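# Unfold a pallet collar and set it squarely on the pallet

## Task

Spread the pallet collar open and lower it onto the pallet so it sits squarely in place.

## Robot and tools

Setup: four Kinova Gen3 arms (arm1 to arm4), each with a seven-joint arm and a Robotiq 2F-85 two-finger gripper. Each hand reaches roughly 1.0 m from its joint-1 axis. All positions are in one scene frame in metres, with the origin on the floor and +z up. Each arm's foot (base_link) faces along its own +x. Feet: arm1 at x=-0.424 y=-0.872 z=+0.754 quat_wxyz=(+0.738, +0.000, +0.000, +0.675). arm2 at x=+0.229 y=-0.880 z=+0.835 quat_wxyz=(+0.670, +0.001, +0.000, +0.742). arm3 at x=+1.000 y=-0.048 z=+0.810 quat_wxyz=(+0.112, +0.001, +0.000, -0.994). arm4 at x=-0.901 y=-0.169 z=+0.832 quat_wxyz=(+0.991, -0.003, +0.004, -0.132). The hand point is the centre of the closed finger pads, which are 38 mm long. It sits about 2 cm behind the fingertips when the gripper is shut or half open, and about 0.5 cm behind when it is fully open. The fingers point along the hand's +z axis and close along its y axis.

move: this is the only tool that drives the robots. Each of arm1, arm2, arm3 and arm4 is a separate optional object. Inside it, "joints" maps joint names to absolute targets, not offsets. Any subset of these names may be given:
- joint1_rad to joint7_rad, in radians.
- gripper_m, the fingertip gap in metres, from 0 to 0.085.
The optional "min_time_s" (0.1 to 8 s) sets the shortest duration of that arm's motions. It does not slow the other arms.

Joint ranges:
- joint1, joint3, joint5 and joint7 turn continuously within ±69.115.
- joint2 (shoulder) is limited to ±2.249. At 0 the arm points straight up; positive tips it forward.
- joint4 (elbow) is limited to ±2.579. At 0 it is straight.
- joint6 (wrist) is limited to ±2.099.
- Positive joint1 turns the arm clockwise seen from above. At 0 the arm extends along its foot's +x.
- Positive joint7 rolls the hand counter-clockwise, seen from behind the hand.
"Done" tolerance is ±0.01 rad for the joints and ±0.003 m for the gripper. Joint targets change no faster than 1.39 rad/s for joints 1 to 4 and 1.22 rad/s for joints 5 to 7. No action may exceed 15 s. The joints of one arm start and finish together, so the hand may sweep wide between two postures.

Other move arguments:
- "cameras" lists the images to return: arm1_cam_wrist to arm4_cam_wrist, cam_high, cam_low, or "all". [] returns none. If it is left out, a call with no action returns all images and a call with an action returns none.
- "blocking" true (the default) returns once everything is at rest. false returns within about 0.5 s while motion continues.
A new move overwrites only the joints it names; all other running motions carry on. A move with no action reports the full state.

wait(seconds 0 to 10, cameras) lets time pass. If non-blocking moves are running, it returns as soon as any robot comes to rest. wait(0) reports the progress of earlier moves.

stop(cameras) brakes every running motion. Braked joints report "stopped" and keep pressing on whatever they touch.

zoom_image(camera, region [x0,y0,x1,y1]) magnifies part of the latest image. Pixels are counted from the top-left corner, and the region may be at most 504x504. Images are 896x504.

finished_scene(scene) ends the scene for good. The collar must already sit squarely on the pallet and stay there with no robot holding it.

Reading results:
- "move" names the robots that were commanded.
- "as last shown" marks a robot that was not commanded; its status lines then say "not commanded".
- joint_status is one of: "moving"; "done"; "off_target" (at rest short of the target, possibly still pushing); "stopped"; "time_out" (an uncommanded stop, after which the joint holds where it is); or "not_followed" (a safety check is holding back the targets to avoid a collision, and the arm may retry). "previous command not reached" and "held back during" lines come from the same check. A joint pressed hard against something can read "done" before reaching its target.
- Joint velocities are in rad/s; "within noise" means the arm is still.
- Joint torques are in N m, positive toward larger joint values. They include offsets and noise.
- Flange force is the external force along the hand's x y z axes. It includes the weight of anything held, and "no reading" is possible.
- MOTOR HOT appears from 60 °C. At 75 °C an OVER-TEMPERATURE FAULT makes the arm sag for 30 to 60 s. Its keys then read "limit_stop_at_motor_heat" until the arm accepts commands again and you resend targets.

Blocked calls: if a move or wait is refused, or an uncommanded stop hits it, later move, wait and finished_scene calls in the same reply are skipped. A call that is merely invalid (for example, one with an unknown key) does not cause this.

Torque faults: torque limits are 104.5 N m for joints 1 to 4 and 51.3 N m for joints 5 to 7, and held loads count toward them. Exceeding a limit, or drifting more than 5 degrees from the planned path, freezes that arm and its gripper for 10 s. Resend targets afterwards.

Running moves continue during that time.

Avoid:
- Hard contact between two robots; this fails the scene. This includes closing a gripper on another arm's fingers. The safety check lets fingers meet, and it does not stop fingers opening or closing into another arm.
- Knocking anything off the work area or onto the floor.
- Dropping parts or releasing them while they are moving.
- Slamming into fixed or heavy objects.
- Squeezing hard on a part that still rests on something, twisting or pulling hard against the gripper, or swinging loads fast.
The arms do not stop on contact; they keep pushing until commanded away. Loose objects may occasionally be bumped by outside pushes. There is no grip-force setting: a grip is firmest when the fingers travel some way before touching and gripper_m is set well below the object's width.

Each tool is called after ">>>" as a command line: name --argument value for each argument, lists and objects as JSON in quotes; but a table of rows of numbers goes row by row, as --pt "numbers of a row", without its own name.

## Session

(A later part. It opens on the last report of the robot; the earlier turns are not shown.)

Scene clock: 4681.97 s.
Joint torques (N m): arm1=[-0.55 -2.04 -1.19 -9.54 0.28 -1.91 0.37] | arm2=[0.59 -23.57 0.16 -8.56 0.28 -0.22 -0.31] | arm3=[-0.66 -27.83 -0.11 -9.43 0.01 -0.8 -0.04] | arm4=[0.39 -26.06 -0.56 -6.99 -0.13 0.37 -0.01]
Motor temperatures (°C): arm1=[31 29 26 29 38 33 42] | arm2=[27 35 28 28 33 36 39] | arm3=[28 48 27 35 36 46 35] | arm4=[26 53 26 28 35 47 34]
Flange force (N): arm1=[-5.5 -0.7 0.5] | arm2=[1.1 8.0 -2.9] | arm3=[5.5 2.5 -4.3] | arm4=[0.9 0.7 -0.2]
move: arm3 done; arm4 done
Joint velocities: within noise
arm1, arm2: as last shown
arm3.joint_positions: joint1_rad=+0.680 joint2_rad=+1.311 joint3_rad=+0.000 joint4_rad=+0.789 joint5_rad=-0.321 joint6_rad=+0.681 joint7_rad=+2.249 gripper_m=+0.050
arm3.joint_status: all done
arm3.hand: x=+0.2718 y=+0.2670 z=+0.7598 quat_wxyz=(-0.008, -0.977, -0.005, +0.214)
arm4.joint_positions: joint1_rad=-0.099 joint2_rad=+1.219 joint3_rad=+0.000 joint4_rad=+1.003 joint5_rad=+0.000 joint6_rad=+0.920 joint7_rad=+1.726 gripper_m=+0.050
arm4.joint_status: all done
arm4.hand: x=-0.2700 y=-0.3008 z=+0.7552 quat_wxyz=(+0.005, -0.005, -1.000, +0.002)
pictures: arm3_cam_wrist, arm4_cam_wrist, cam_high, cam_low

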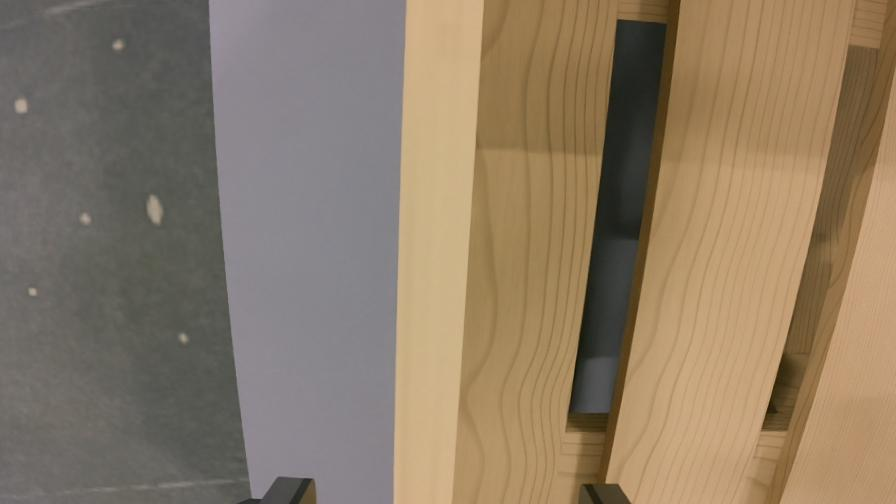

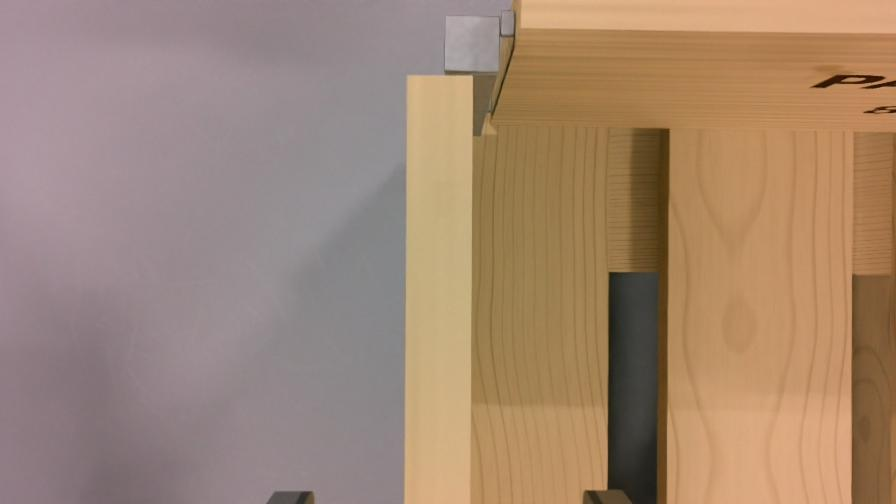

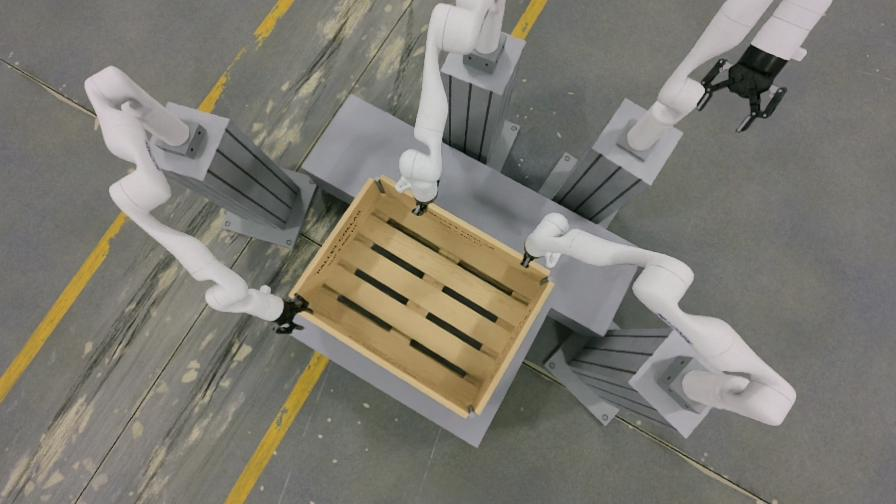

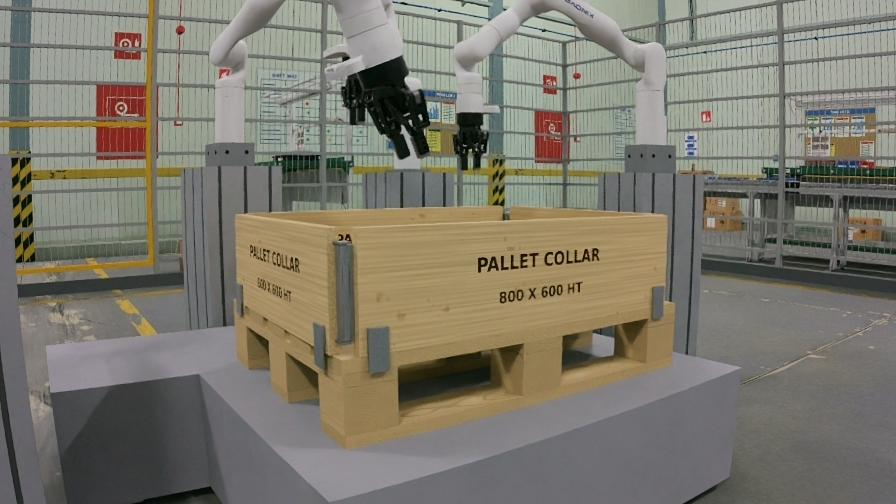

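>>> zoom_image --camera "arm4_cam_wrist" --region '[380, 0, 580, 170]'

>>> zoom_image --camera "cam_high" --region '[490, 230, 590, 330]'

>>> zoom_image --camera "cam_low" --region '[225, 200, 345, 380]'

Scaled by 2.520 from the camera's image (finer frame: 1280x720).

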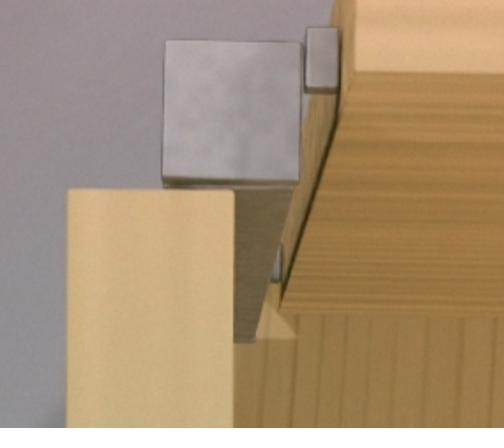

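Scaled by 5.040 from the camera's image (finer frame: 1280x720).

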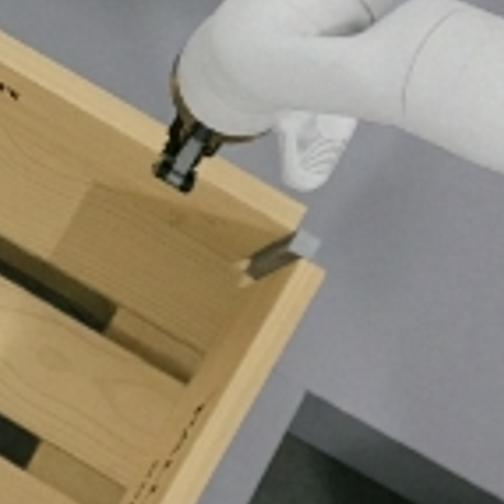

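Scaled by 2.800 from the camera's image (finer frame: 1280x720).

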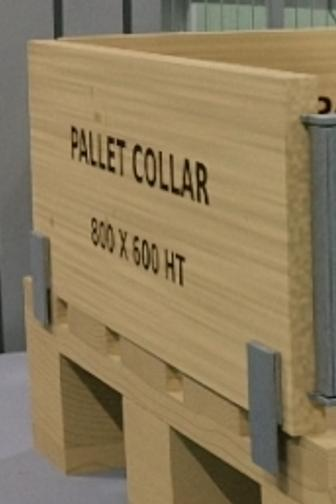

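>>> finished_scene --scene 1

The scene is finished: the task was done.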